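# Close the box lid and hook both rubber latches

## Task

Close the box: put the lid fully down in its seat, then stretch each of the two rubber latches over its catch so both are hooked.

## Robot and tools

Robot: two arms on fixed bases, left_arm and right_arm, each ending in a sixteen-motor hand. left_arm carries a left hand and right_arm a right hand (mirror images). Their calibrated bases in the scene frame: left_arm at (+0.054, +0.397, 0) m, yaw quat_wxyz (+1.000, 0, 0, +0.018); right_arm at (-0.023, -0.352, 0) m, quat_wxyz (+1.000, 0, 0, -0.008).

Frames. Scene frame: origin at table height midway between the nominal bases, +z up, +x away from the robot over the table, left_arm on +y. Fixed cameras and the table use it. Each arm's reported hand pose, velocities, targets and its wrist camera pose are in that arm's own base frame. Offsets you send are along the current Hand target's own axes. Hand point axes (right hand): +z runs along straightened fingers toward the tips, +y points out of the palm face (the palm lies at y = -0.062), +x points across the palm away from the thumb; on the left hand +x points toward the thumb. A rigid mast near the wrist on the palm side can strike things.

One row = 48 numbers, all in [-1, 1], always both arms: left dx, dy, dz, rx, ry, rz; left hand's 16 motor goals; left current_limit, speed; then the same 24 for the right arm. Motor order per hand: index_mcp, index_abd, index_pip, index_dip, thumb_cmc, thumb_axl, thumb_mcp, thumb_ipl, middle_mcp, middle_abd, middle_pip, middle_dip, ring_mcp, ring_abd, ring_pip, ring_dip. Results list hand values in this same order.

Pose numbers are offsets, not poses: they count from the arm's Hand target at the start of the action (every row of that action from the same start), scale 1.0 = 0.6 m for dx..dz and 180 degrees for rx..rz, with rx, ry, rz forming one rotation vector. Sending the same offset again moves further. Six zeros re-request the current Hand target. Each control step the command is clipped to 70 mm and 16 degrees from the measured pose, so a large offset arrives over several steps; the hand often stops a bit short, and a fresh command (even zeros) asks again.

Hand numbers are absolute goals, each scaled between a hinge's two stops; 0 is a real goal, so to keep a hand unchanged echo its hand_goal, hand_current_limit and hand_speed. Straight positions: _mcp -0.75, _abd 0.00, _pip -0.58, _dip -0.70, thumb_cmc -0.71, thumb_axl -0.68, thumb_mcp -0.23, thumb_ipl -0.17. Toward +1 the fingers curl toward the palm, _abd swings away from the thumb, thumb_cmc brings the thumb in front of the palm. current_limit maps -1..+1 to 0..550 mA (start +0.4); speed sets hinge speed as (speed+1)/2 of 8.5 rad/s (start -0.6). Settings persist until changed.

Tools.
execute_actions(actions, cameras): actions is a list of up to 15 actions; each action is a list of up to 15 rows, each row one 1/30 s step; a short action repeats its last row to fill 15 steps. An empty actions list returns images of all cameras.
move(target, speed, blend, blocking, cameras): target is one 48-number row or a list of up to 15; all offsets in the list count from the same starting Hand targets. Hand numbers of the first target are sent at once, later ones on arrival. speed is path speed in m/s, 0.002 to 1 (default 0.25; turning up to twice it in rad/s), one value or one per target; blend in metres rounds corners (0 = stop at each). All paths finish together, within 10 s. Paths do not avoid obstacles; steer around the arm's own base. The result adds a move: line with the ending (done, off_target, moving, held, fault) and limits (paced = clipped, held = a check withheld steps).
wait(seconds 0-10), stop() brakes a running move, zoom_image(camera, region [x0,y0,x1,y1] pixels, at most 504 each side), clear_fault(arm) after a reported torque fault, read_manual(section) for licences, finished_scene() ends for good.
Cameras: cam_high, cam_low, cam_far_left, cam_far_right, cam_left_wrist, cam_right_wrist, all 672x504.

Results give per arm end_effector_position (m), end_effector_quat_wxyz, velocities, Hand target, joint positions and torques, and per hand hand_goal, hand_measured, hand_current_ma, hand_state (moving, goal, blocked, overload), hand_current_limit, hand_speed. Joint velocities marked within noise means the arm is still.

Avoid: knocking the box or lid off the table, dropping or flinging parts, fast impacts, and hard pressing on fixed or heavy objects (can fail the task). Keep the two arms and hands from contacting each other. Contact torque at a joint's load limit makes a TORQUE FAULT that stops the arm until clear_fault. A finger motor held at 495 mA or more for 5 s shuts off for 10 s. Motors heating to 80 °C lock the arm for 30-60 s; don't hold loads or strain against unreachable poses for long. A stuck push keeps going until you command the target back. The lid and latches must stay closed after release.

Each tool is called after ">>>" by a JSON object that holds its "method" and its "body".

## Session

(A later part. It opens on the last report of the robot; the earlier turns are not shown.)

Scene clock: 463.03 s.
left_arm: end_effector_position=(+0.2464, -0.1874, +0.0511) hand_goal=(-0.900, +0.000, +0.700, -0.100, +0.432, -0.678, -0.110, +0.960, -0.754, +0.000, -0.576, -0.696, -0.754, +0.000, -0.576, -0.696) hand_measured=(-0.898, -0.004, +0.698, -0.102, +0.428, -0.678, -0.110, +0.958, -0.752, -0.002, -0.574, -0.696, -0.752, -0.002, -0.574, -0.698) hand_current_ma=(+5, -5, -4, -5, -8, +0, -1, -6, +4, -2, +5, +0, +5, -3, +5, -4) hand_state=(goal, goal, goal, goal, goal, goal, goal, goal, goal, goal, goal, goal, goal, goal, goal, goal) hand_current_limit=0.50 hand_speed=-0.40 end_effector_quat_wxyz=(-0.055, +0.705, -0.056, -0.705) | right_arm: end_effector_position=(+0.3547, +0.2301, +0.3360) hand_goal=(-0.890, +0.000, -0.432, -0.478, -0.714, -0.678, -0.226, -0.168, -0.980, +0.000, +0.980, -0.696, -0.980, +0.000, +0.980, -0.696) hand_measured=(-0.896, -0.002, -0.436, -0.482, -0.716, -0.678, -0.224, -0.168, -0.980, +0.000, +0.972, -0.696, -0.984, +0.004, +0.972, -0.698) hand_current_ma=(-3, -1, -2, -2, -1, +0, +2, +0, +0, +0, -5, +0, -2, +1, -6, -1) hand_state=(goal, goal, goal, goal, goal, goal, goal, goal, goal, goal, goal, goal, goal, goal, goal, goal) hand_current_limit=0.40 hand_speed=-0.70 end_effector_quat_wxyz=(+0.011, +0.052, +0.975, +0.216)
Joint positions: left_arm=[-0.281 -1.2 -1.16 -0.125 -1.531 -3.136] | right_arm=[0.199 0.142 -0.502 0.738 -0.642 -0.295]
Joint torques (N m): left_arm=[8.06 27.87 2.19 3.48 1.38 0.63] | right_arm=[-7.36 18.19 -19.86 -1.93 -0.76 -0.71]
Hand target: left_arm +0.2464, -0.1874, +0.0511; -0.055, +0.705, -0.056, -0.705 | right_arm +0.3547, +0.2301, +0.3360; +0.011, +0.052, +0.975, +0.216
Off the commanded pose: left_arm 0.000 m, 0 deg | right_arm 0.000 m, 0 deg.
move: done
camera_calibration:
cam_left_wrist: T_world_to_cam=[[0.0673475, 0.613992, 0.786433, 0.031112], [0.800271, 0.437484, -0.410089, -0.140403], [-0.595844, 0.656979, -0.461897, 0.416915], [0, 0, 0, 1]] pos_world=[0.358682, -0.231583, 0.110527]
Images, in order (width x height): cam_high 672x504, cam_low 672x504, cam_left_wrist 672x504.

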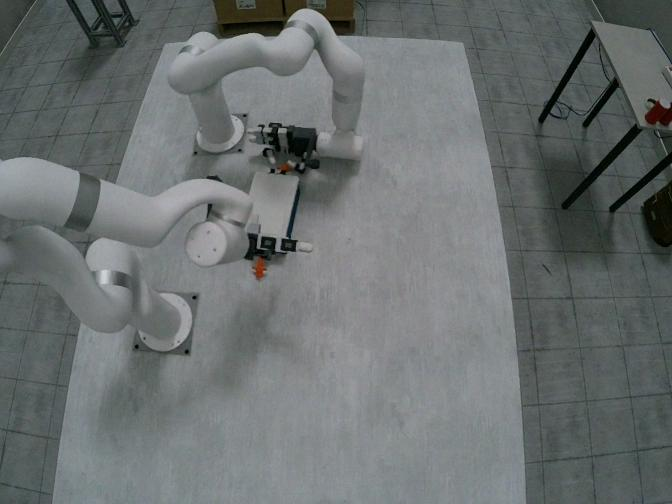

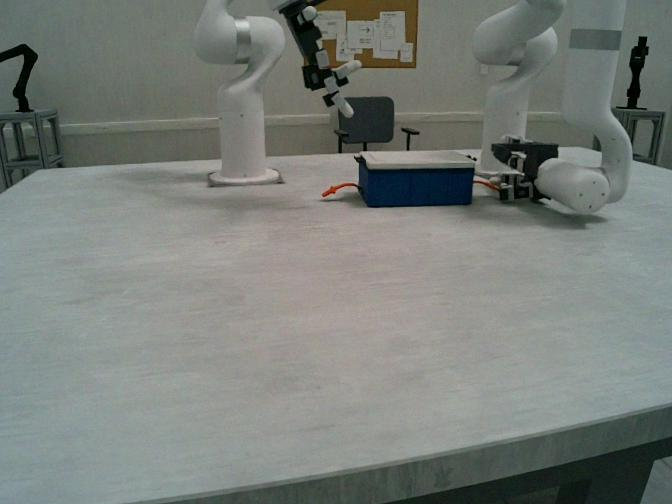

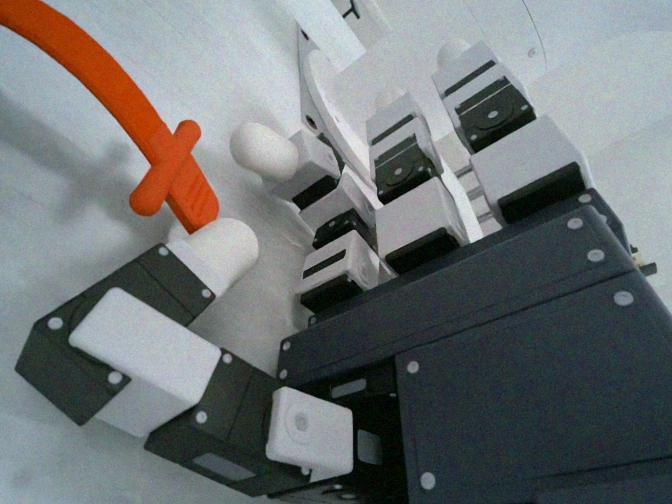

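>>> {"method": "move", "body": {"target": [0.01667,0.0208,0.0033,0,0,0, -0.9,0,0.70,-0.10, 0.433,-0.678,-0.110,0.96, -0.754,0,-0.576,-0.696, -0.754,0,-0.576,-0.696, 0.5,-0.4, 0,0,0,0,0,0, -0.89,0,-0.431,-0.478,-0.714,-0.678,-0.226,-0.168,-0.98,0,0.98,-0.696,-0.98,0,0.98,-0.696,0.4,-0.7], "speed": 0.05, "cameras": ["cam_low","cam_left_wrist","cam_high"]}}

>>> {"method": "zoom_image", "body": {"camera": "cam_left_wrist", "region": [80, 40, 330, 290]}}

>>> {"method": "zoom_image", "body": {"camera": "cam_low", "region": [450, 110, 570, 210]}}

>>> {"method": "zoom_image", "body": {"camera": "cam_high", "region": [250, 140, 330, 200]}}

Scene clock: 467.07 s.
left_arm: end_effector_position=(+0.2425, -0.1994, +0.0411) hand_goal=(-0.900, +0.000, +0.700, -0.100, +0.432, -0.678, -0.110, +0.960, -0.754, +0.000, -0.576, -0.696, -0.754, +0.000, -0.576, -0.696) hand_measured=(-0.898, -0.004, +0.698, -0.102, +0.474, -0.678, -0.110, +0.958, -0.752, -0.002, -0.574, -0.696, -0.752, -0.002, -0.574, -0.698) hand_current_ma=(+4, -5, -4, -5, +142, +0, -1, -5, +4, -2, +5, +0, +4, -3, +5, -4) hand_state=(goal, goal, goal, goal, blocked, goal, goal, goal, goal, goal, goal, goal, goal, goal, goal, goal) hand_current_limit=0.50 hand_speed=-0.40 end_effector_quat_wxyz=(-0.055, +0.705, -0.056, -0.705) | right_arm: end_effector_position=(+0.3547, +0.2301, +0.3360) hand_goal=(-0.890, +0.000, -0.432, -0.478, -0.714, -0.678, -0.226, -0.168, -0.980, +0.000, +0.980, -0.696, -0.980, +0.000, +0.980, -0.696) hand_measured=(-0.896, -0.002, -0.436, -0.482, -0.716, -0.678, -0.224, -0.168, -0.980, +0.000, +0.972, -0.696, -0.984, +0.004, +0.972, -0.698) hand_current_ma=(-3, -1, -2, -2, -1, +0, +2, +0, +0, +0, -5, +0, -2, +1, -6, -1) hand_state=(goal, goal, goal, goal, goal, goal, goal, goal, goal, goal, goal, goal, goal, goal, goal, goal) hand_current_limit=0.40 hand_speed=-0.70 end_effector_quat_wxyz=(+0.011, +0.052, +0.975, +0.216)
Joint positions: left_arm=[-0.306 -1.224 -1.176 -0.15 -1.523 -3.133] | right_arm=[0.199 0.142 -0.502 0.738 -0.642 -0.295]
Joint torques (N m): left_arm=[-7.32 26.42 -10.83 -4.25 2.02 0.37] | right_arm=[-7.9 18.98 -19.25 -1.77 -0.73 -0.66]
Hand target: left_arm +0.2425, -0.1994, +0.0411; -0.055, +0.705, -0.056, -0.705 | right_arm +0.3547, +0.2301, +0.3360; +0.011, +0.052, +0.975, +0.216
Off the commanded pose: left_arm 0.000 m, 0 deg | right_arm 0.000 m, 0 deg.
move: done
camera_calibration:
cam_left_wrist: T_world_to_cam=[[0.0673538, 0.613996, 0.78643, 0.0465271], [0.800271, 0.437479, -0.410096, -0.136092], [-0.595844, 0.656979, -0.461897, 0.417902], [0, 0, 0, 1]] pos_world=[0.354782, -0.243583, 0.100627]
Images, in order (width x height): cam_high 672x504, cam_low 672x504, cam_left_wrist 672x504.

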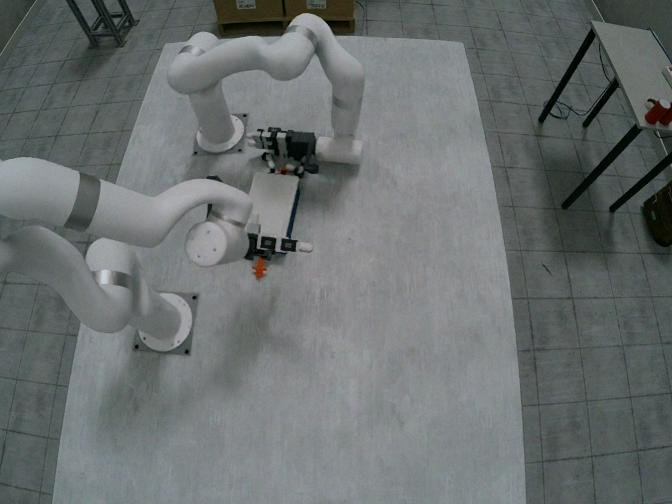

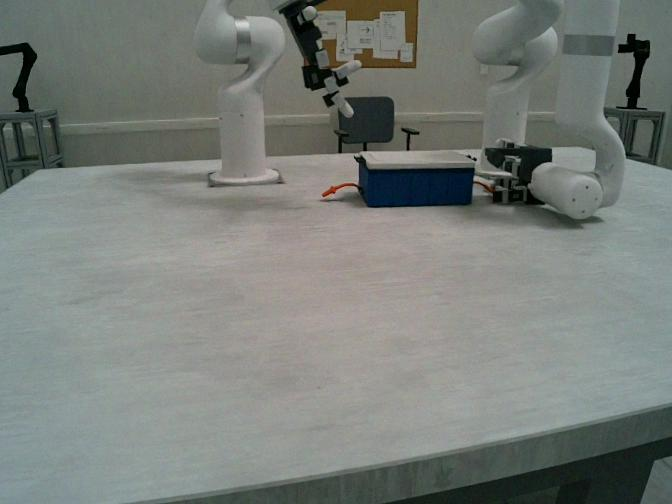

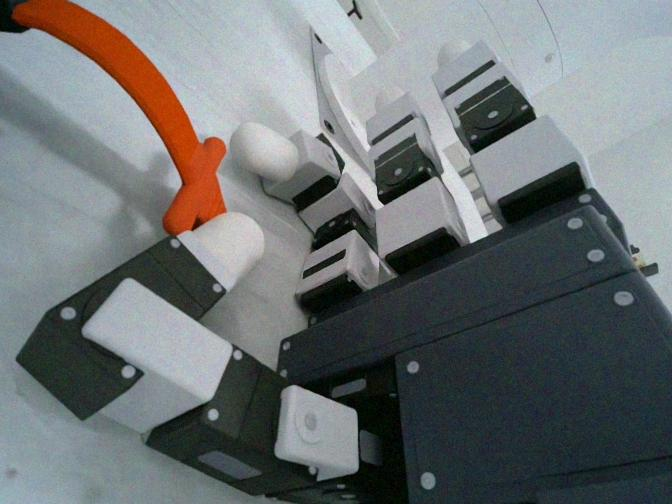

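Scaled by 2.016 from the camera's 672x504 image, which has a finer 960x720 frame.

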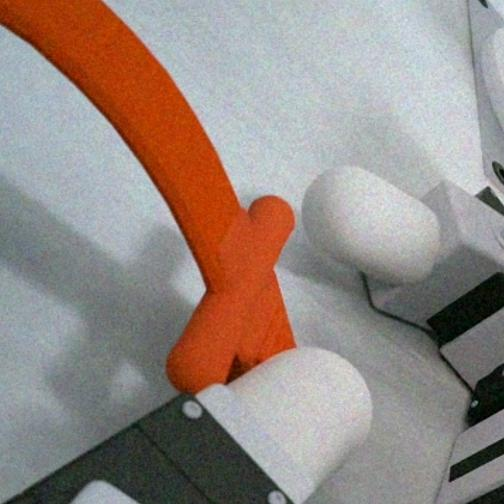

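Scaled by 4.200 from the camera's 672x504 image, which has a finer 960x720 frame.

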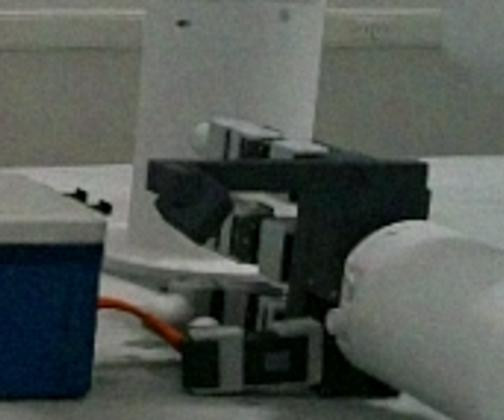

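Scaled by 6.300 from the camera's 672x504 image, which has a finer 960x720 frame.

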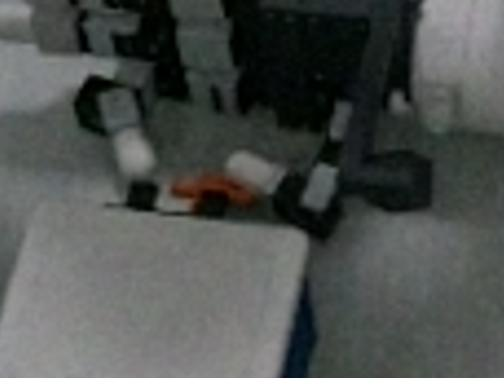

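>>> {"method": "move", "body": {"target": [[-0.0033,0.0017,0,0,0,0, -0.9,0,0.70,-0.10, 0.433,-0.678,-0.110,0.96, -0.754,0,-0.576,-0.696, -0.754,0,-0.576,-0.696, 0.5,-0.4, 0,0,0,0,0,0, -0.89,0,-0.431,-0.478,-0.714,-0.678,-0.226,-0.168,-0.98,0,0.98,-0.696,-0.98,0,0.98,-0.696,0.4,-0.7],[-0.0033,0.0017,0,0,0,0, -0.84,0,0.88,-0.10, 0.433,-0.678,-0.110,0.96, -0.754,0,-0.576,-0.696, -0.754,0,-0.576,-0.696, 0.5,-0.9, 0,0,0,0,0,0, -0.89,0,-0.431,-0.478,-0.714,-0.678,-0.226,-0.168,-0.98,0,0.98,-0.696,-0.98,0,0.98,-0.696,0.4,-0.7]], "speed": 0.05, "cameras": ["cam_low","cam_left_wrist","cam_high"]}}

>>> {"method": "zoom_image", "body": {"camera": "cam_left_wrist", "region": [80, 40, 330, 290]}}

>>> {"method": "zoom_image", "body": {"camera": "cam_high", "region": [250, 140, 330, 200]}}

Scene clock: 472.10 s.
left_arm: end_effector_position=(+0.2424, -0.2004, +0.0431) hand_goal=(-0.840, +0.000, +0.880, -0.100, +0.432, -0.678, -0.110, +0.960, -0.754, +0.000, -0.576, -0.696, -0.754, +0.000, -0.576, -0.696) hand_measured=(-0.842, -0.004, +0.878, -0.102, +0.460, -0.678, -0.110, +0.958, -0.752, -0.002, -0.574, -0.696, -0.752, -0.002, -0.574, -0.698) hand_current_ma=(-5, -5, -4, -5, +84, +0, -1, -4, +4, -2, +5, +0, +4, -3, +5, -4) hand_state=(goal, goal, goal, goal, blocked, goal, goal, goal, goal, goal, goal, goal, goal, goal, goal, goal) hand_current_limit=0.50 hand_speed=-0.90 end_effector_quat_wxyz=(-0.055, +0.705, -0.056, -0.705) | right_arm: end_effector_position=(+0.3547, +0.2301, +0.3360) hand_goal=(-0.890, +0.000, -0.432, -0.478, -0.714, -0.678, -0.226, -0.168, -0.980, +0.000, +0.980, -0.696, -0.980, +0.000, +0.980, -0.696) hand_measured=(-0.896, -0.002, -0.436, -0.482, -0.716, -0.678, -0.224, -0.168, -0.980, +0.000, +0.972, -0.696, -0.984, +0.004, +0.972, -0.698) hand_current_ma=(-3, -1, -2, -2, -1, +0, +2, +0, +0, +0, -5, +0, -2, +1, -6, -1) hand_state=(goal, goal, goal, goal, goal, goal, goal, goal, goal, goal, goal, goal, goal, goal, goal, goal) hand_current_limit=0.40 hand_speed=-0.70 end_effector_quat_wxyz=(+0.011, +0.052, +0.975, +0.216)
Joint positions: left_arm=[-0.308 -1.219 -1.173 -0.152 -1.524 -3.134] | right_arm=[0.199 0.142 -0.502 0.738 -0.642 -0.295]
Joint torques (N m): left_arm=[-6.85 46.01 2.53 -3.56 -4.82 -0.53] | right_arm=[-7.01 18.09 -19.51 -1.63 -0.77 -0.62]
Hand target: left_arm +0.2424, -0.2004, +0.0431; -0.055, +0.705, -0.056, -0.705 | right_arm +0.3547, +0.2301, +0.3360; +0.011, +0.052, +0.975, +0.216
Off the commanded pose: left_arm 0.000 m, 0 deg | right_arm 0.000 m, 0 deg.
move: done
camera_calibration:
cam_left_wrist: T_world_to_cam=[[0.0673475, 0.613992, 0.786433, 0.0456547], [0.800271, 0.437484, -0.410089, -0.134795], [-0.595844, 0.656979, -0.461897, 0.419377], [0, 0, 0, 1]] pos_world=[0.354682, -0.244583, 0.102527]
Images, in order (width x height): cam_high 672x504, cam_low 672x504, cam_left_wrist 672x504.

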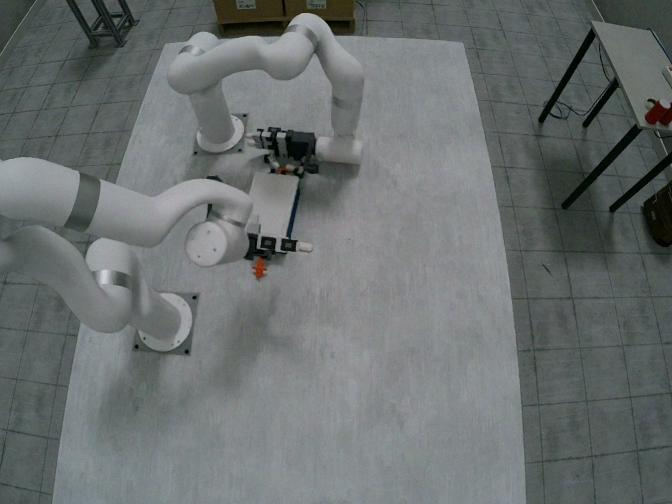

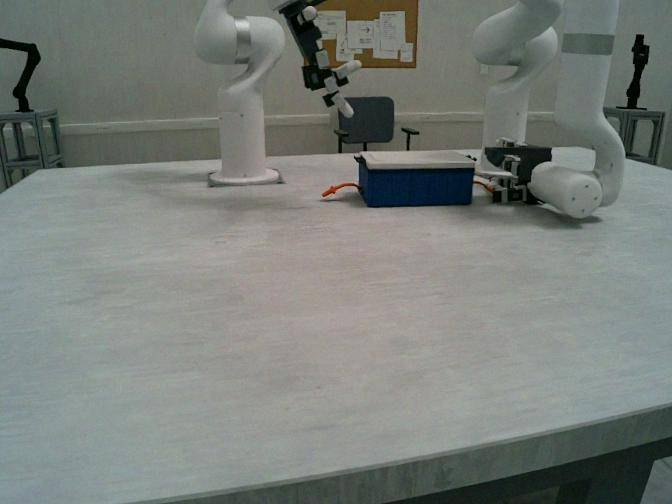

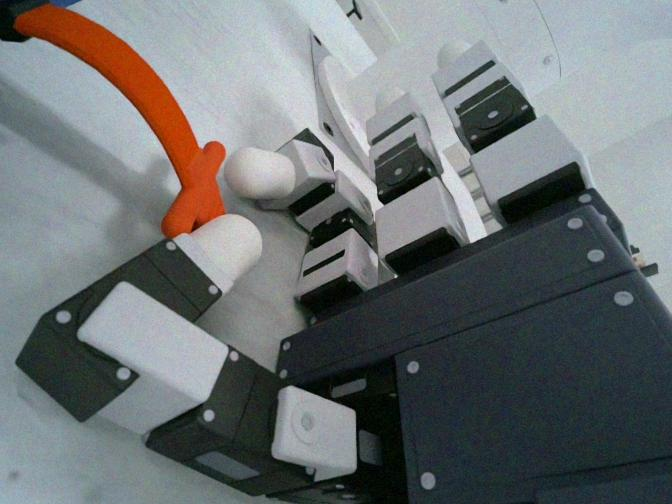

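Scaled by 2.016 from the camera's 672x504 image, which has a finer 960x720 frame.

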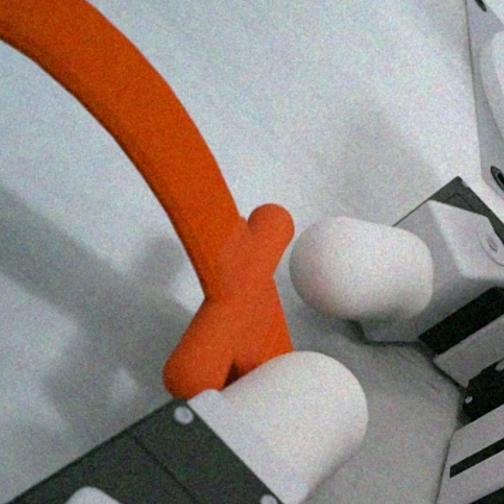

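Scaled by 6.300 from the camera's 672x504 image, which has a finer 960x720 frame.

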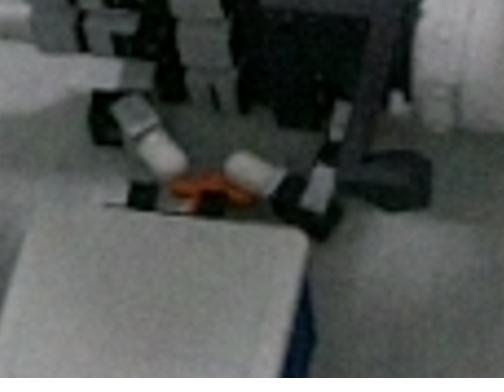

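>>> {"method": "move", "body": {"target": [[0,-0.02,0,0,0,0, -0.9,0,0.70,-0.10, 0.433,-0.678,-0.110,0.96, -0.754,0,-0.576,-0.696, -0.754,0,-0.576,-0.696, 0.5,-0.4, 0,0,0,0,0,0, -0.89,0,-0.431,-0.478,-0.714,-0.678,-0.226,-0.168,-0.98,0,0.98,-0.696,-0.98,0,0.98,-0.696,0.4,-0.7],[-0.022,-0.02,0.0038,0,0.0333,0, -0.9,0,0.70,-0.10, 0.433,-0.678,-0.110,0.96, -0.754,0,-0.576,-0.696, -0.754,0,-0.576,-0.696, 0.5,-0.4, 0,0,0,0,0,0, -0.89,0,-0.431,-0.478,-0.714,-0.678,-0.226,-0.168,-0.98,0,0.98,-0.696,-0.98,0,0.98,-0.696,0.4,-0.7]], "speed": 0.05, "cameras": ["cam_low","cam_left_wrist","cam_high"]}}

>>> {"method": "zoom_image", "body": {"camera": "cam_left_wrist", "region": [80, 40, 330, 290]}}

>>> {"method": "zoom_image", "body": {"camera": "cam_low", "region": [450, 110, 570, 210]}}

>>> {"method": "zoom_image", "body": {"camera": "cam_high", "region": [250, 140, 330, 200]}}

Scene clock: 479.53 s.
left_arm: end_effector_position=(+0.2420, -0.1882, +0.0563) hand_goal=(-0.900, +0.000, +0.700, -0.100, +0.432, -0.678, -0.110, +0.960, -0.754, +0.000, -0.576, -0.696, -0.754, +0.000, -0.576, -0.696) hand_measured=(-0.898, -0.004, +0.702, -0.102, +0.428, -0.678, -0.110, +0.958, -0.752, -0.002, -0.574, -0.696, -0.752, -0.002, -0.574, -0.698) hand_current_ma=(+5, -5, +4, -5, -8, +0, -1, -4, +4, -2, +5, +0, +4, -3, +5, -4) hand_state=(goal, goal, goal, goal, goal, goal, goal, goal, goal, goal, goal, goal, goal, goal, goal, goal) hand_current_limit=0.50 hand_speed=-0.40 end_effector_quat_wxyz=(-0.052, +0.741, -0.058, -0.667) | right_arm: end_effector_position=(+0.3547, +0.2301, +0.3360) hand_goal=(-0.890, +0.000, -0.432, -0.478, -0.714, -0.678, -0.226, -0.168, -0.980, +0.000, +0.980, -0.696, -0.980, +0.000, +0.980, -0.696) hand_measured=(-0.896, -0.002, -0.436, -0.482, -0.716, -0.678, -0.224, -0.168, -0.980, +0.000, +0.972, -0.696, -0.984, +0.004, +0.972, -0.698) hand_current_ma=(-3, -1, -2, -2, -1, +0, +2, +0, +0, +0, -5, +0, -2, +1, -6, -1) hand_state=(goal, goal, goal, goal, goal, goal, goal, goal, goal, goal, goal, goal, goal, goal, goal, goal) hand_current_limit=0.40 hand_speed=-0.70 end_effector_quat_wxyz=(+0.011, +0.052, +0.975, +0.216)
Joint positions: left_arm=[-0.286 -1.125 -1.094 -0.13 -1.435 -3.137] | right_arm=[0.199 0.142 -0.502 0.738 -0.642 -0.295]
Joint torques (N m): left_arm=[-7.17 45.29 2.01 -3.92 1.33 -0.61] | right_arm=[-8.27 18.18 -19.29 -1.88 -0.72 -0.63]
Hand target: left_arm +0.2420, -0.1882, +0.0563; -0.052, +0.741, -0.058, -0.667 | right_arm +0.3547, +0.2301, +0.3360; +0.011, +0.052, +0.975, +0.216
Off the commanded pose: left_arm 0.000 m, 0 deg | right_arm 0.000 m, 0 deg.
move: done
camera_calibration:
cam_left_wrist: T_world_to_cam=[[-0.0136904, 0.626741, 0.779108, 0.0502024], [0.838605, 0.431554, -0.332421, -0.149122], [-0.544568, 0.648812, -0.531496, 0.407218], [0, 0, 0, 1]] pos_world=[0.3475, -0.231318, 0.12775]
Images, in order (width x height): cam_high 672x504, cam_low 672x504, cam_left_wrist 672x504.

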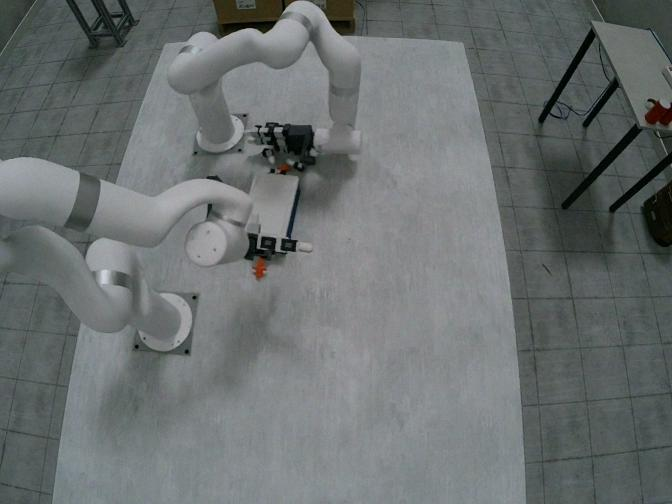

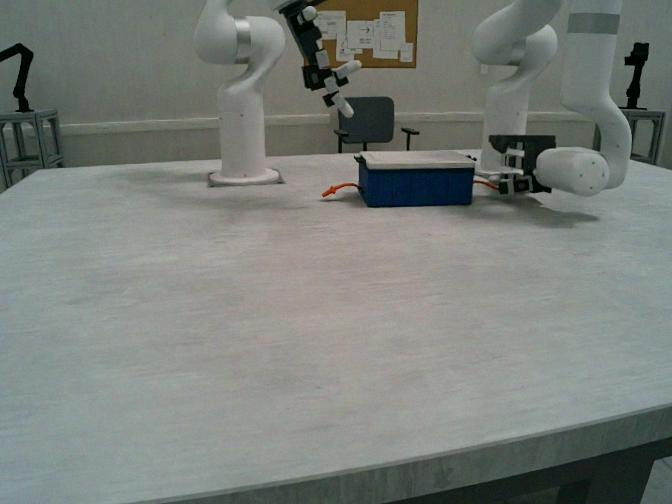

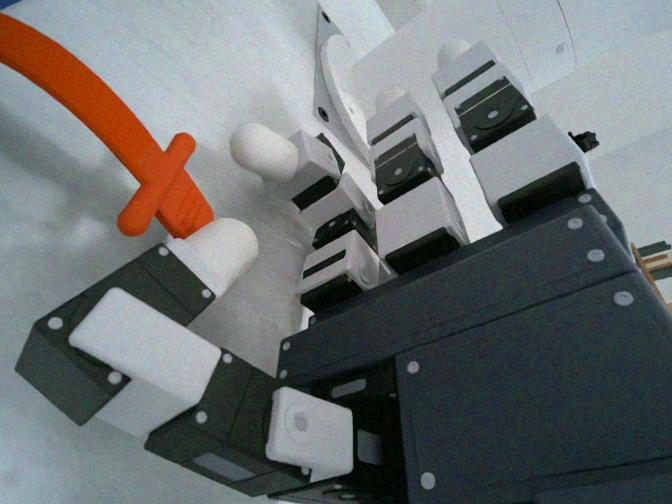

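Scaled by 2.016 from the camera's 672x504 image, which has a finer 960x720 frame.

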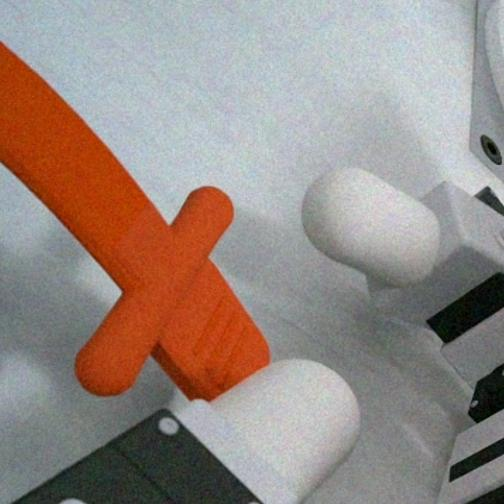

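Scaled by 4.200 from the camera's 672x504 image, which has a finer 960x720 frame.

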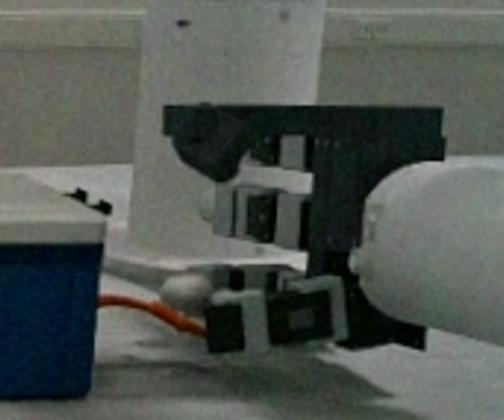

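Scaled by 6.300 from the camera's 672x504 image, which has a finer 960x720 frame.

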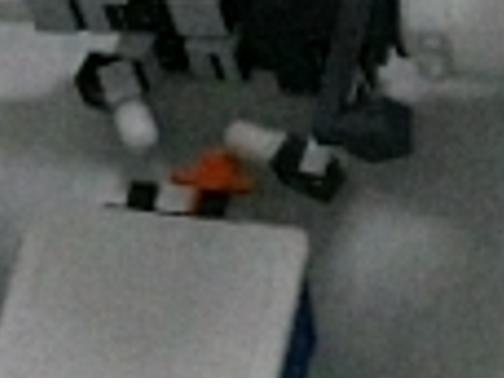

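>>> {"method": "move", "body": {"target": [[0.02875,0,-0.0104,0,0,0, -0.9,0,0.70,-0.10, 0.433,-0.678,-0.110,0.96, -0.754,0,-0.576,-0.696, -0.754,0,-0.576,-0.696, 0.5,-0.4, 0,0,0,0,0,0, -0.89,0,-0.431,-0.478,-0.714,-0.678,-0.226,-0.168,-0.98,0,0.98,-0.696,-0.98,0,0.98,-0.696,0.4,-0.7],[0.02875,0.0183,-0.0104,0,0,0, -0.9,0,0.70,-0.10, 0.433,-0.678,-0.110,0.96, -0.754,0,-0.576,-0.696, -0.754,0,-0.576,-0.696, 0.5,-0.4, 0,0,0,0,0,0, -0.89,0,-0.431,-0.478,-0.714,-0.678,-0.226,-0.168,-0.98,0,0.98,-0.696,-0.98,0,0.98,-0.696,0.4,-0.7]], "speed": 0.05, "cameras": ["cam_low","cam_left_wrist","cam_high"]}}

>>> {"method": "zoom_image", "body": {"camera": "cam_left_wrist", "region": [80, 40, 330, 290]}}

>>> {"method": "zoom_image", "body": {"camera": "cam_low", "region": [450, 110, 570, 210]}}

>>> {"method": "zoom_image", "body": {"camera": "cam_high", "region": [250, 140, 330, 200]}}

Scene clock: 483.63 s.
left_arm: end_effector_position=(+0.2481, -0.2002, +0.0403) hand_goal=(-0.900, +0.000, +0.700, -0.100, +0.432, -0.678, -0.110, +0.960, -0.754, +0.000, -0.576, -0.696, -0.754, +0.000, -0.576, -0.696) hand_measured=(-0.992, +0.084, +0.734, -0.066, +0.428, -0.678, -0.110, +0.958, -0.752, -0.002, -0.574, -0.696, -0.752, -0.002, -0.574, -0.698) hand_current_ma=(-379, +267, +106, +103, -8, +0, -1, -4, +3, -2, +4, +0, +3, -3, +5, -4) hand_state=(blocked, blocked, blocked, blocked, goal, goal, goal, goal, goal, goal, goal, goal, goal, goal, goal, goal) hand_current_limit=0.50 hand_speed=-0.40 end_effector_quat_wxyz=(-0.052, +0.740, -0.058, -0.668) | right_arm: end_effector_position=(+0.3547, +0.2301, +0.3360) hand_goal=(-0.890, +0.000, -0.432, -0.478, -0.714, -0.678, -0.226, -0.168, -0.980, +0.000, +0.980, -0.696, -0.980, +0.000, +0.980, -0.696) hand_measured=(-0.896, -0.002, -0.436, -0.482, -0.716, -0.678, -0.224, -0.168, -0.980, +0.000, +0.972, -0.696, -0.984, +0.004, +0.972, -0.698) hand_current_ma=(-3, -1, -2, -2, -1, +0, +2, +0, +0, +0, -5, +0, -2, +1, -6, -1) hand_state=(goal, goal, goal, goal, goal, goal, goal, goal, goal, goal, goal, goal, goal, goal, goal, goal) hand_current_limit=0.40 hand_speed=-0.70 end_effector_quat_wxyz=(+0.011, +0.052, +0.975, +0.216)
Joint positions: left_arm=[-0.306 -1.173 -1.146 -0.15 -1.442 -3.137] | right_arm=[0.199 0.142 -0.502 0.738 -0.642 -0.295]
Joint torques (N m): left_arm=[-9.49 14.56 -14.26 -8.85 10.35 -0.15] | right_arm=[-7.18 17.74 -19.66 -1.71 -0.57 -0.62]
Hand target: left_arm +0.2482, -0.2003, +0.0398; -0.052, +0.741, -0.058, -0.667 | right_arm +0.3547, +0.2301, +0.3360; +0.011, +0.052, +0.975, +0.216
Off the commanded pose: left_arm 0.001 m, 0 deg | right_arm 0.000 m, 0 deg.
move: done
camera_calibration:
cam_left_wrist: T_world_to_cam=[[-0.011706, 0.626417, 0.7794, 0.0697487], [0.837807, 0.431631, -0.334326, -0.154081], [-0.54584, 0.649073, -0.52987, 0.410171], [0, 0, 0, 1]] pos_world=[0.353794, -0.243417, 0.111462]
Images, in order (width x height): cam_high 672x504, cam_low 672x504, cam_left_wrist 672x504.

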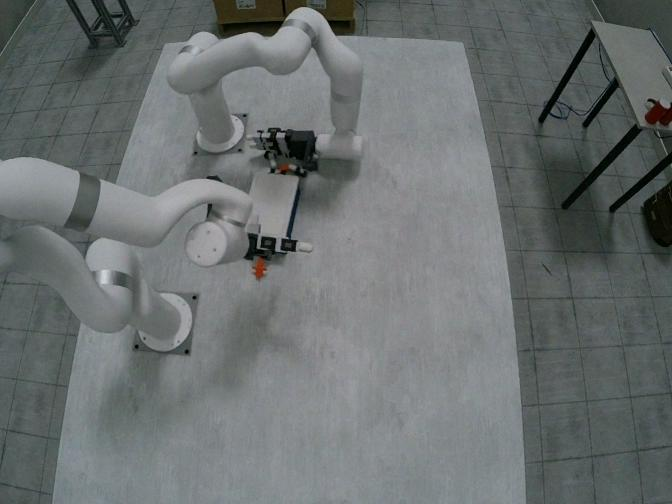

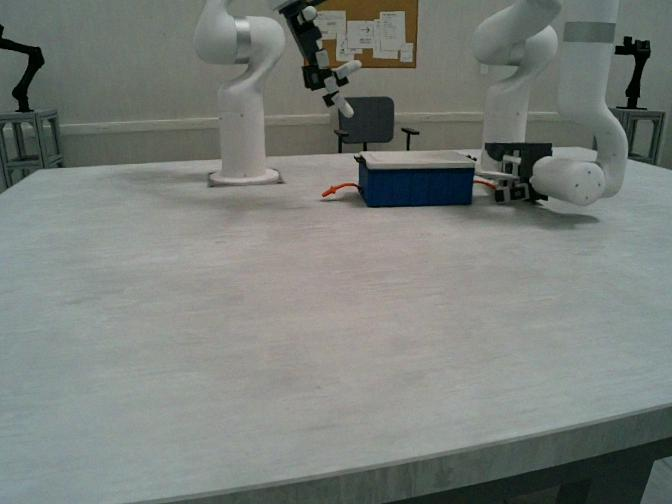

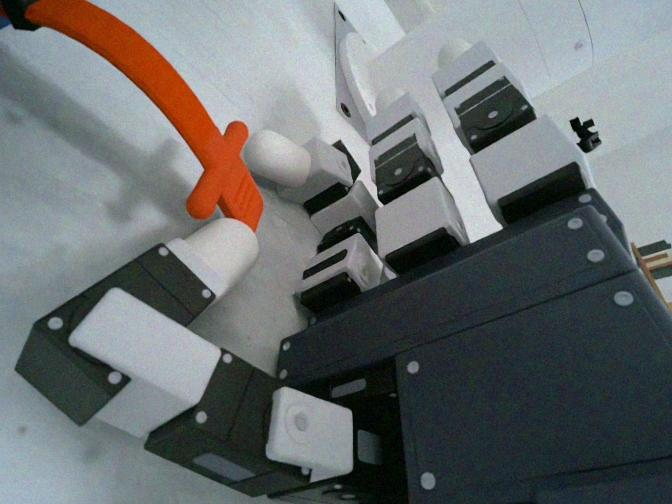

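Scaled by 2.016 from the camera's 672x504 image, which has a finer 960x720 frame.

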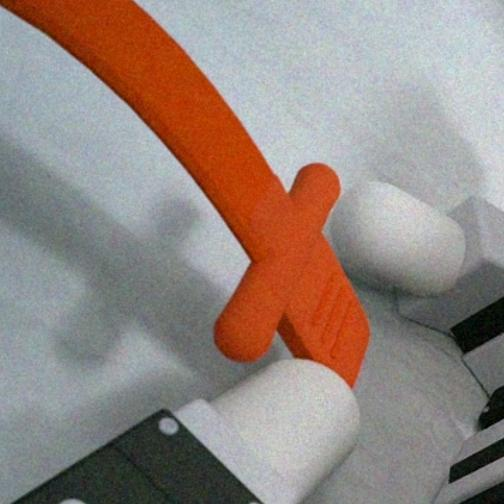

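Scaled by 4.200 from the camera's 672x504 image, which has a finer 960x720 frame.

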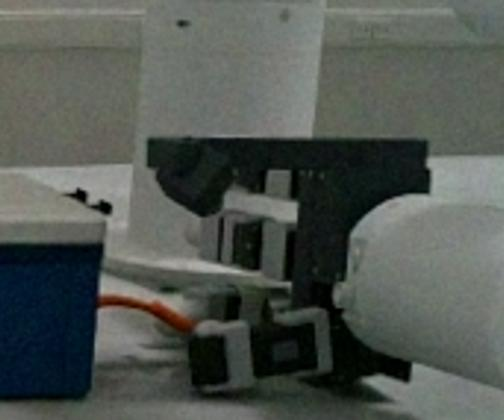

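Scaled by 6.300 from the camera's 672x504 image, which has a finer 960x720 frame.

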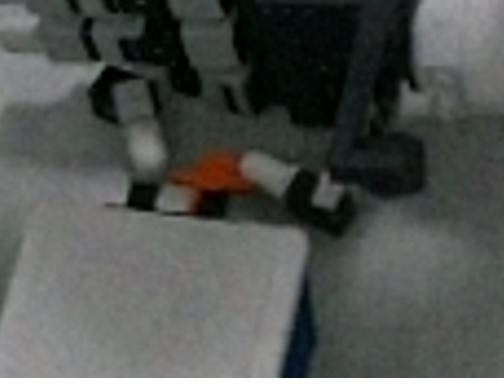

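>>> {"method": "move", "body": {"target": [-0.0105,0,-0.0028,0,-0.01667,0, -0.9,0,0.70,-0.10, 0.433,-0.678,-0.110,0.96, -0.754,0,-0.576,-0.696, -0.754,0,-0.576,-0.696, 0.5,-0.4, 0,0,0,0,0,0, -0.89,0,-0.431,-0.478,-0.714,-0.678,-0.226,-0.168,-0.98,0,0.98,-0.696,-0.98,0,0.98,-0.696,0.4,-0.7], "speed": 0.05, "cameras": ["cam_left_wrist","cam_high"]}}

>>> {"method": "zoom_image", "body": {"camera": "cam_left_wrist", "region": [80, 40, 330, 290]}}

>>> {"method": "zoom_image", "body": {"camera": "cam_high", "region": [250, 140, 330, 200]}}

Scene clock: 489.90 s.
left_arm: end_effector_position=(+0.2492, -0.2004, +0.0462) hand_goal=(-0.900, +0.000, +0.700, -0.100, +0.432, -0.678, -0.110, +0.960, -0.754, +0.000, -0.576, -0.696, -0.754, +0.000, -0.576, -0.696) hand_measured=(-0.902, +0.002, +0.700, -0.098, +0.428, -0.678, -0.110, +0.958, -0.752, -0.002, -0.574, -0.696, -0.752, -0.002, -0.574, -0.698) hand_current_ma=(-5, +2, +1, +5, -8, +0, -1, -4, +3, -2, +4, +0, +3, -3, +5, -4) hand_state=(goal, goal, goal, goal, goal, goal, goal, goal, goal, goal, goal, goal, goal, goal, goal, goal) hand_current_limit=0.50 hand_speed=-0.40 end_effector_quat_wxyz=(-0.053, +0.723, -0.057, -0.686) | right_arm: end_effector_position=(+0.3547, +0.2301, +0.3360) hand_goal=(-0.890, +0.000, -0.432, -0.478, -0.714, -0.678, -0.226, -0.168, -0.980, +0.000, +0.980, -0.696, -0.980, +0.000, +0.980, -0.696) hand_measured=(-0.896, -0.002, -0.436, -0.482, -0.716, -0.678, -0.224, -0.168, -0.980, +0.000, +0.972, -0.696, -0.984, +0.004, +0.972, -0.698) hand_current_ma=(-3, -1, -2, -2, -1, +0, +2, +0, +0, +0, -5, +0, -2, +1, -6, -1) hand_state=(goal, goal, goal, goal, goal, goal, goal, goal, goal, goal, goal, goal, goal, goal, goal, goal) hand_current_limit=0.40 hand_speed=-0.70 end_effector_quat_wxyz=(+0.011, +0.052, +0.975, +0.216)
Joint positions: left_arm=[-0.305 -1.187 -1.163 -0.149 -1.494 -3.137] | right_arm=[0.199 0.142 -0.502 0.738 -0.642 -0.295]
Joint torques (N m): left_arm=[8.28 27.3 -10.87 3.14 -4.95 -0.5] | right_arm=[-6.86 17.93 -19.72 -2.14 -0.6 -0.68]
Hand target: left_arm +0.2492, -0.2004, +0.0462; -0.053, +0.723, -0.057, -0.686 | right_arm +0.3547, +0.2301, +0.3360; +0.011, +0.052, +0.975, +0.216
Off the commanded pose: left_arm 0.000 m, 0 deg | right_arm 0.000 m, 0 deg.
move: done
camera_calibration:
cam_left_wrist: T_world_to_cam=[[0.0267147, 0.620415, 0.783819, 0.0542518], [0.820413, 0.434388, -0.371793, -0.146346], [-0.571147, 0.652987, -0.497392, 0.419629], [0, 0, 0, 1]] pos_world=[0.358285, -0.2441, 0.111786]
Images, in order (width x height): cam_high 672x504, cam_left_wrist 672x504.

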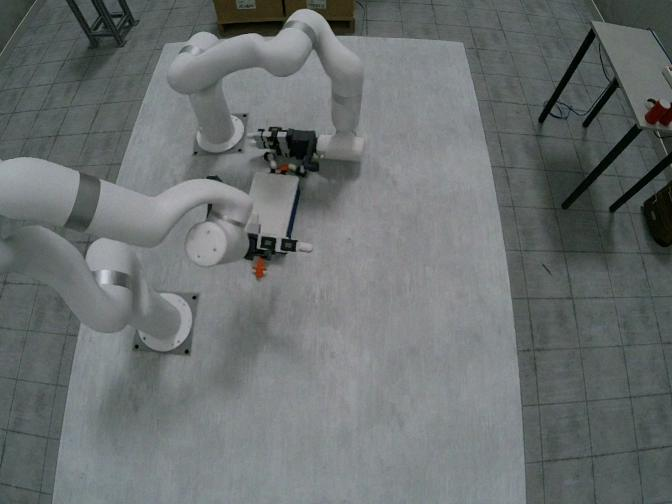

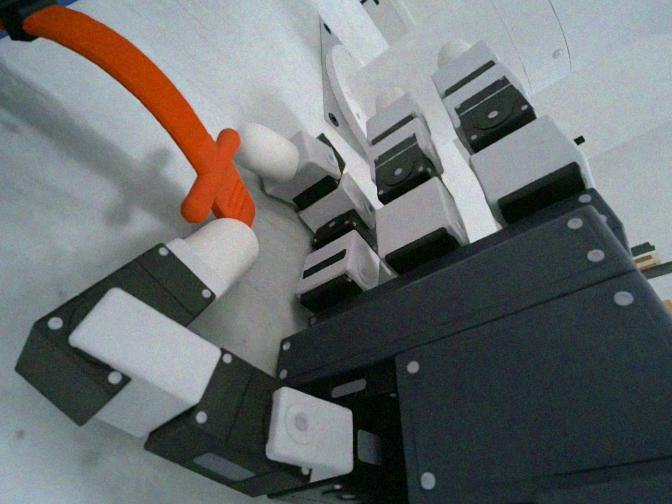

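Scaled by 2.016 from the camera's 672x504 image, which has a finer 960x720 frame.

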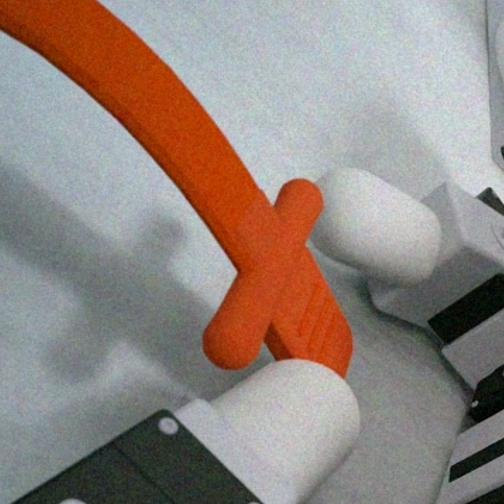

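Scaled by 6.300 from the camera's 672x504 image, which has a finer 960x720 frame.

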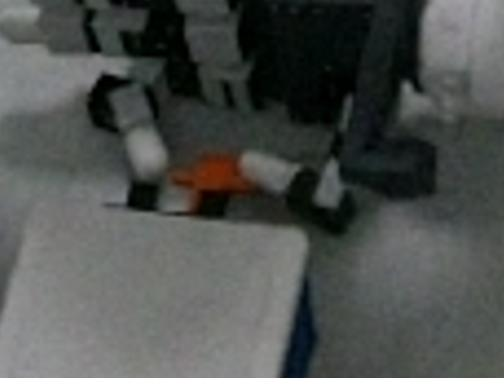

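>>> {"method": "move", "body": {"target": [0,0,0,0,0,0, -0.80,0,0.90,-0.10, 0.433,-0.678,-0.110,0.96, -0.754,0,-0.576,-0.696, -0.754,0,-0.576,-0.696, 0.6,-0.9, 0,0,0,0,0,0, -0.89,0,-0.431,-0.478,-0.714,-0.678,-0.226,-0.168,-0.98,0,0.98,-0.696,-0.98,0,0.98,-0.696,0.4,-0.7], "speed": 0.05, "cameras": ["cam_left_wrist","cam_high"]}}

>>> {"method": "zoom_image", "body": {"camera": "cam_left_wrist", "region": [80, 40, 330, 290]}}

>>> {"method": "zoom_image", "body": {"camera": "cam_high", "region": [250, 140, 330, 200]}}

Scene clock: 491.47 s.
left_arm: end_effector_position=(+0.2492, -0.2004, +0.0462) hand_goal=(-0.800, +0.000, +0.900, -0.100, +0.432, -0.678, -0.110, +0.960, -0.754, +0.000, -0.576, -0.696, -0.754, +0.000, -0.576, -0.696) hand_measured=(-0.812, +0.002, +0.864, -0.106, +0.428, -0.678, -0.110, +0.964, -0.752, -0.002, -0.574, -0.696, -0.752, -0.002, -0.574, -0.698) hand_current_ma=(-29, +2, -109, -15, -10, -1, -2, +10, +3, -2, +4, +0, +3, -3, +5, -4) hand_state=(goal, goal, blocked, goal, goal, goal, goal, goal, goal, goal, goal, goal, goal, goal, goal, goal) hand_current_limit=0.60 hand_speed=-0.90 end_effector_quat_wxyz=(-0.053, +0.723, -0.057, -0.686) | right_arm: end_effector_position=(+0.3547, +0.2301, +0.3360) hand_goal=(-0.890, +0.000, -0.432, -0.478, -0.714, -0.678, -0.226, -0.168, -0.980, +0.000, +0.980, -0.696, -0.980, +0.000, +0.980, -0.696) hand_measured=(-0.896, -0.002, -0.436, -0.482, -0.716, -0.678, -0.224, -0.168, -0.980, +0.000, +0.972, -0.696, -0.984, +0.004, +0.972, -0.698) hand_current_ma=(-3, -1, -2, -2, -1, +0, +2, +0, +0, +0, -5, +0, -2, +1, -6, -1) hand_state=(goal, goal, goal, goal, goal, goal, goal, goal, goal, goal, goal, goal, goal, goal, goal, goal) hand_current_limit=0.40 hand_speed=-0.70 end_effector_quat_wxyz=(+0.011, +0.052, +0.975, +0.216)
Joint positions: left_arm=[-0.305 -1.187 -1.163 -0.149 -1.494 -3.137] | right_arm=[0.199 0.142 -0.502 0.738 -0.642 -0.295]
Joint torques (N m): left_arm=[8.23 27.71 -10.63 3.2 -4.96 -0.53] | right_arm=[-6.86 17.5 -19.12 -1.36 -0.5 -0.6]
Hand target: left_arm +0.2492, -0.2004, +0.0462; -0.053, +0.723, -0.057, -0.686 | right_arm +0.3547, +0.2301, +0.3360; +0.011, +0.052, +0.975, +0.216
Off the commanded pose: left_arm 0.000 m, 0 deg | right_arm 0.000 m, 0 deg.
move: done
camera_calibration:
cam_left_wrist: T_world_to_cam=[[0.0267785, 0.620449, 0.78379, 0.0542402], [0.820411, 0.43434, -0.371854, -0.14635], [-0.571147, 0.652987, -0.497392, 0.419629], [0, 0, 0, 1]] pos_world=[0.358285, -0.2441, 0.111786]
Images, in order (width x height): cam_high 672x504, cam_left_wrist 672x504.

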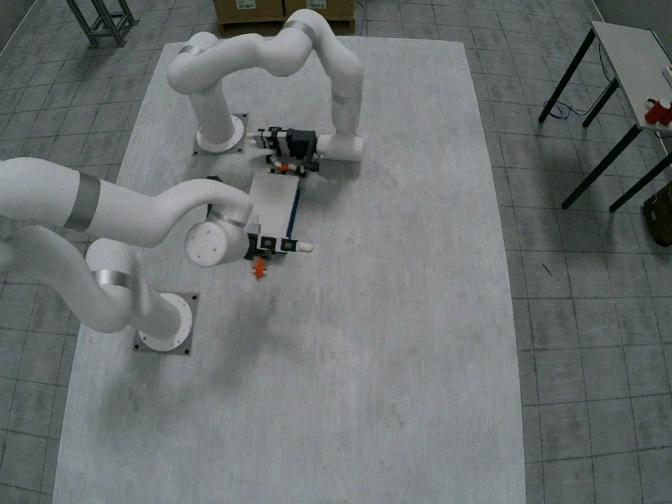

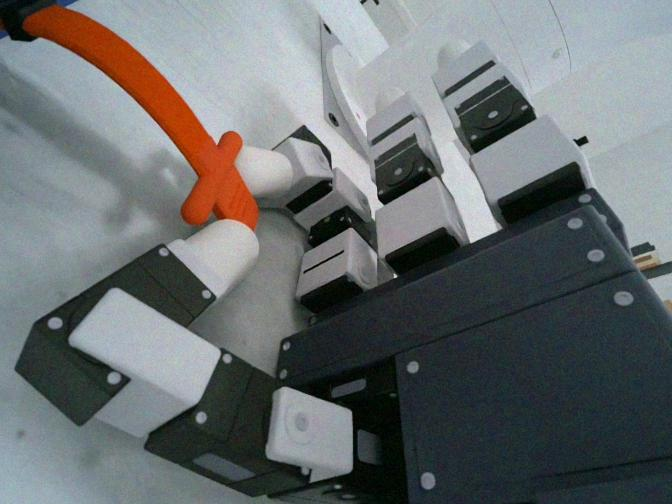

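Scaled by 2.016 from the camera's 672x504 image, which has a finer 960x720 frame.

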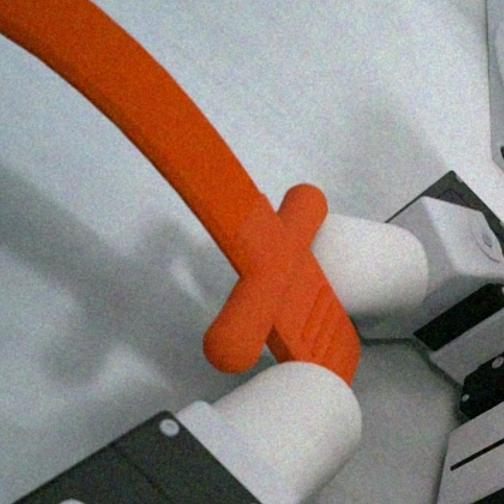

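Scaled by 6.300 from the camera's 672x504 image, which has a finer 960x720 frame.

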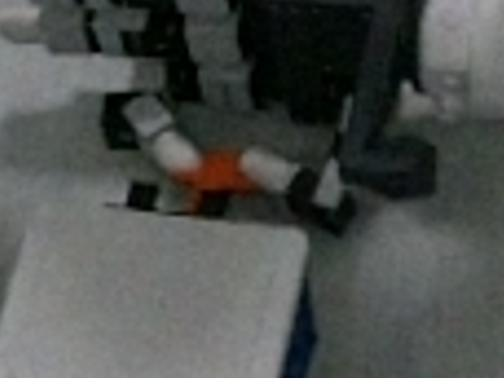

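>>> {"method": "move", "body": {"target": [0,0,0,0,0,0, -0.69,0,1.0,-0.04, 0.433,-0.678,-0.090,0.96, -0.754,0,-0.576,-0.696, -0.754,0,-0.576,-0.696, 0.75,-0.9, 0,0,0,0,0,0, -0.89,0,-0.431,-0.478,-0.714,-0.678,-0.226,-0.168,-0.98,0,0.98,-0.696,-0.98,0,0.98,-0.696,0.4,-0.7], "speed": 0.05, "cameras": ["cam_left_wrist","cam_high"]}}

>>> {"method": "zoom_image", "body": {"camera": "cam_left_wrist", "region": [80, 40, 330, 290]}}

Scene clock: 493.20 s.
left_arm: end_effector_position=(+0.2492, -0.2004, +0.0462) hand_goal=(-0.690, +0.000, +1.000, -0.040, +0.432, -0.678, -0.090, +0.960, -0.754, +0.000, -0.576, -0.696, -0.754, +0.000, -0.576, -0.696) hand_measured=(-0.806, +0.000, +0.882, -0.094, +0.426, -0.680, -0.106, +0.978, -0.752, -0.002, -0.574, -0.696, -0.752, -0.002, -0.574, -0.698) hand_current_ma=(-481, +0, -467, -182, -15, -6, -59, +64, +3, -2, +4, +0, +3, -3, +5, -4) hand_state=(blocked, goal, blocked, blocked, goal, goal, goal, goal, goal, goal, goal, goal, goal, goal, goal, goal) hand_current_limit=0.75 hand_speed=-0.90 end_effector_quat_wxyz=(-0.053, +0.723, -0.057, -0.686) | right_arm: end_effector_position=(+0.3547, +0.2301, +0.3360) hand_goal=(-0.890, +0.000, -0.432, -0.478, -0.714, -0.678, -0.226, -0.168, -0.980, +0.000, +0.980, -0.696, -0.980, +0.000, +0.980, -0.696) hand_measured=(-0.896, -0.002, -0.436, -0.482, -0.716, -0.678, -0.224, -0.168, -0.980, +0.000, +0.972, -0.696, -0.984, +0.004, +0.972, -0.698) hand_current_ma=(-3, -1, -2, -2, -1, +0, +2, +0, +0, +0, -5, +0, -2, +1, -6, -1) hand_state=(goal, goal, goal, goal, goal, goal, goal, goal, goal, goal, goal, goal, goal, goal, goal, goal) hand_current_limit=0.40 hand_speed=-0.70 end_effector_quat_wxyz=(+0.011, +0.052, +0.975, +0.216)
Joint positions: left_arm=[-0.305 -1.187 -1.163 -0.149 -1.494 -3.137] | right_arm=[0.199 0.142 -0.502 0.738 -0.642 -0.295]
Joint torques (N m): left_arm=[7.8 28.27 -10.85 2.88 -5 -0.47] | right_arm=[-6.12 18.2 -19.29 -2.01 -0.43 -0.62]
Hand target: left_arm +0.2492, -0.2004, +0.0462; -0.053, +0.723, -0.057, -0.686 | right_arm +0.3547, +0.2301, +0.3360; +0.011, +0.052, +0.975, +0.216
Off the commanded pose: left_arm 0.000 m, 0 deg | right_arm 0.000 m, 0 deg.
move: done
camera_calibration:
cam_left_wrist: T_world_to_cam=[[0.0267785, 0.620449, 0.78379, 0.0542402], [0.820411, 0.43434, -0.371854, -0.14635], [-0.571147, 0.652987, -0.497392, 0.419629], [0, 0, 0, 1]] pos_world=[0.358285, -0.2441, 0.111786]
Images, in order (width x height): cam_high 672x504, cam_left_wrist 672x504.

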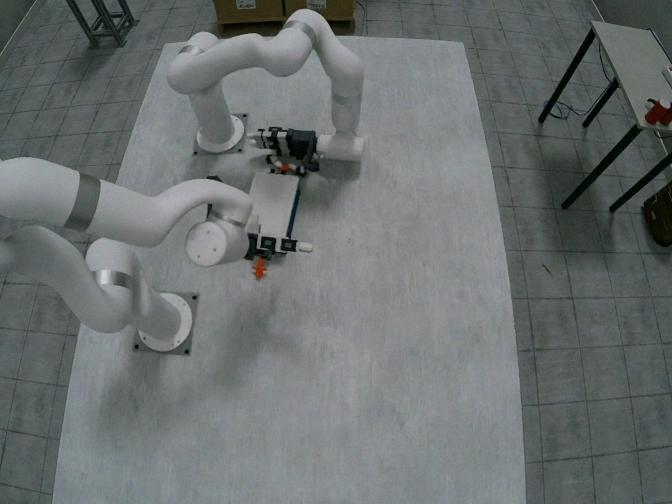

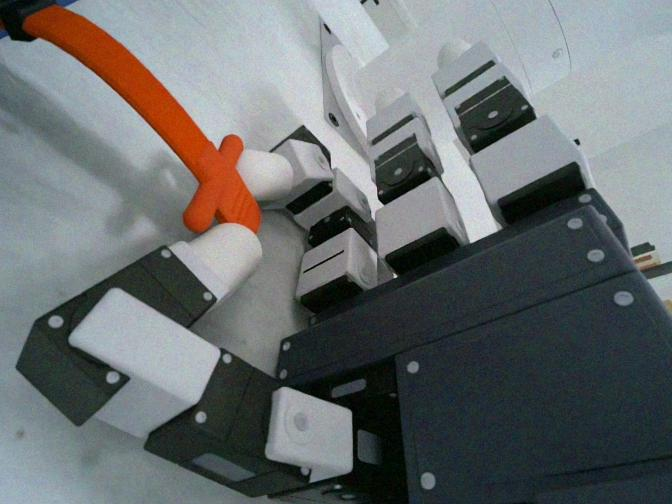

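Scaled by 2.016 from the camera's 672x504 image, which has a finer 960x720 frame.

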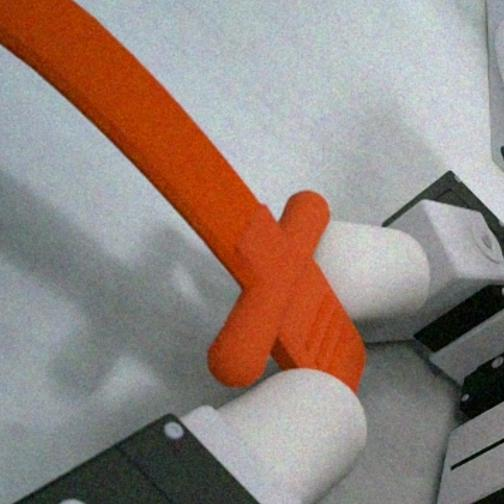

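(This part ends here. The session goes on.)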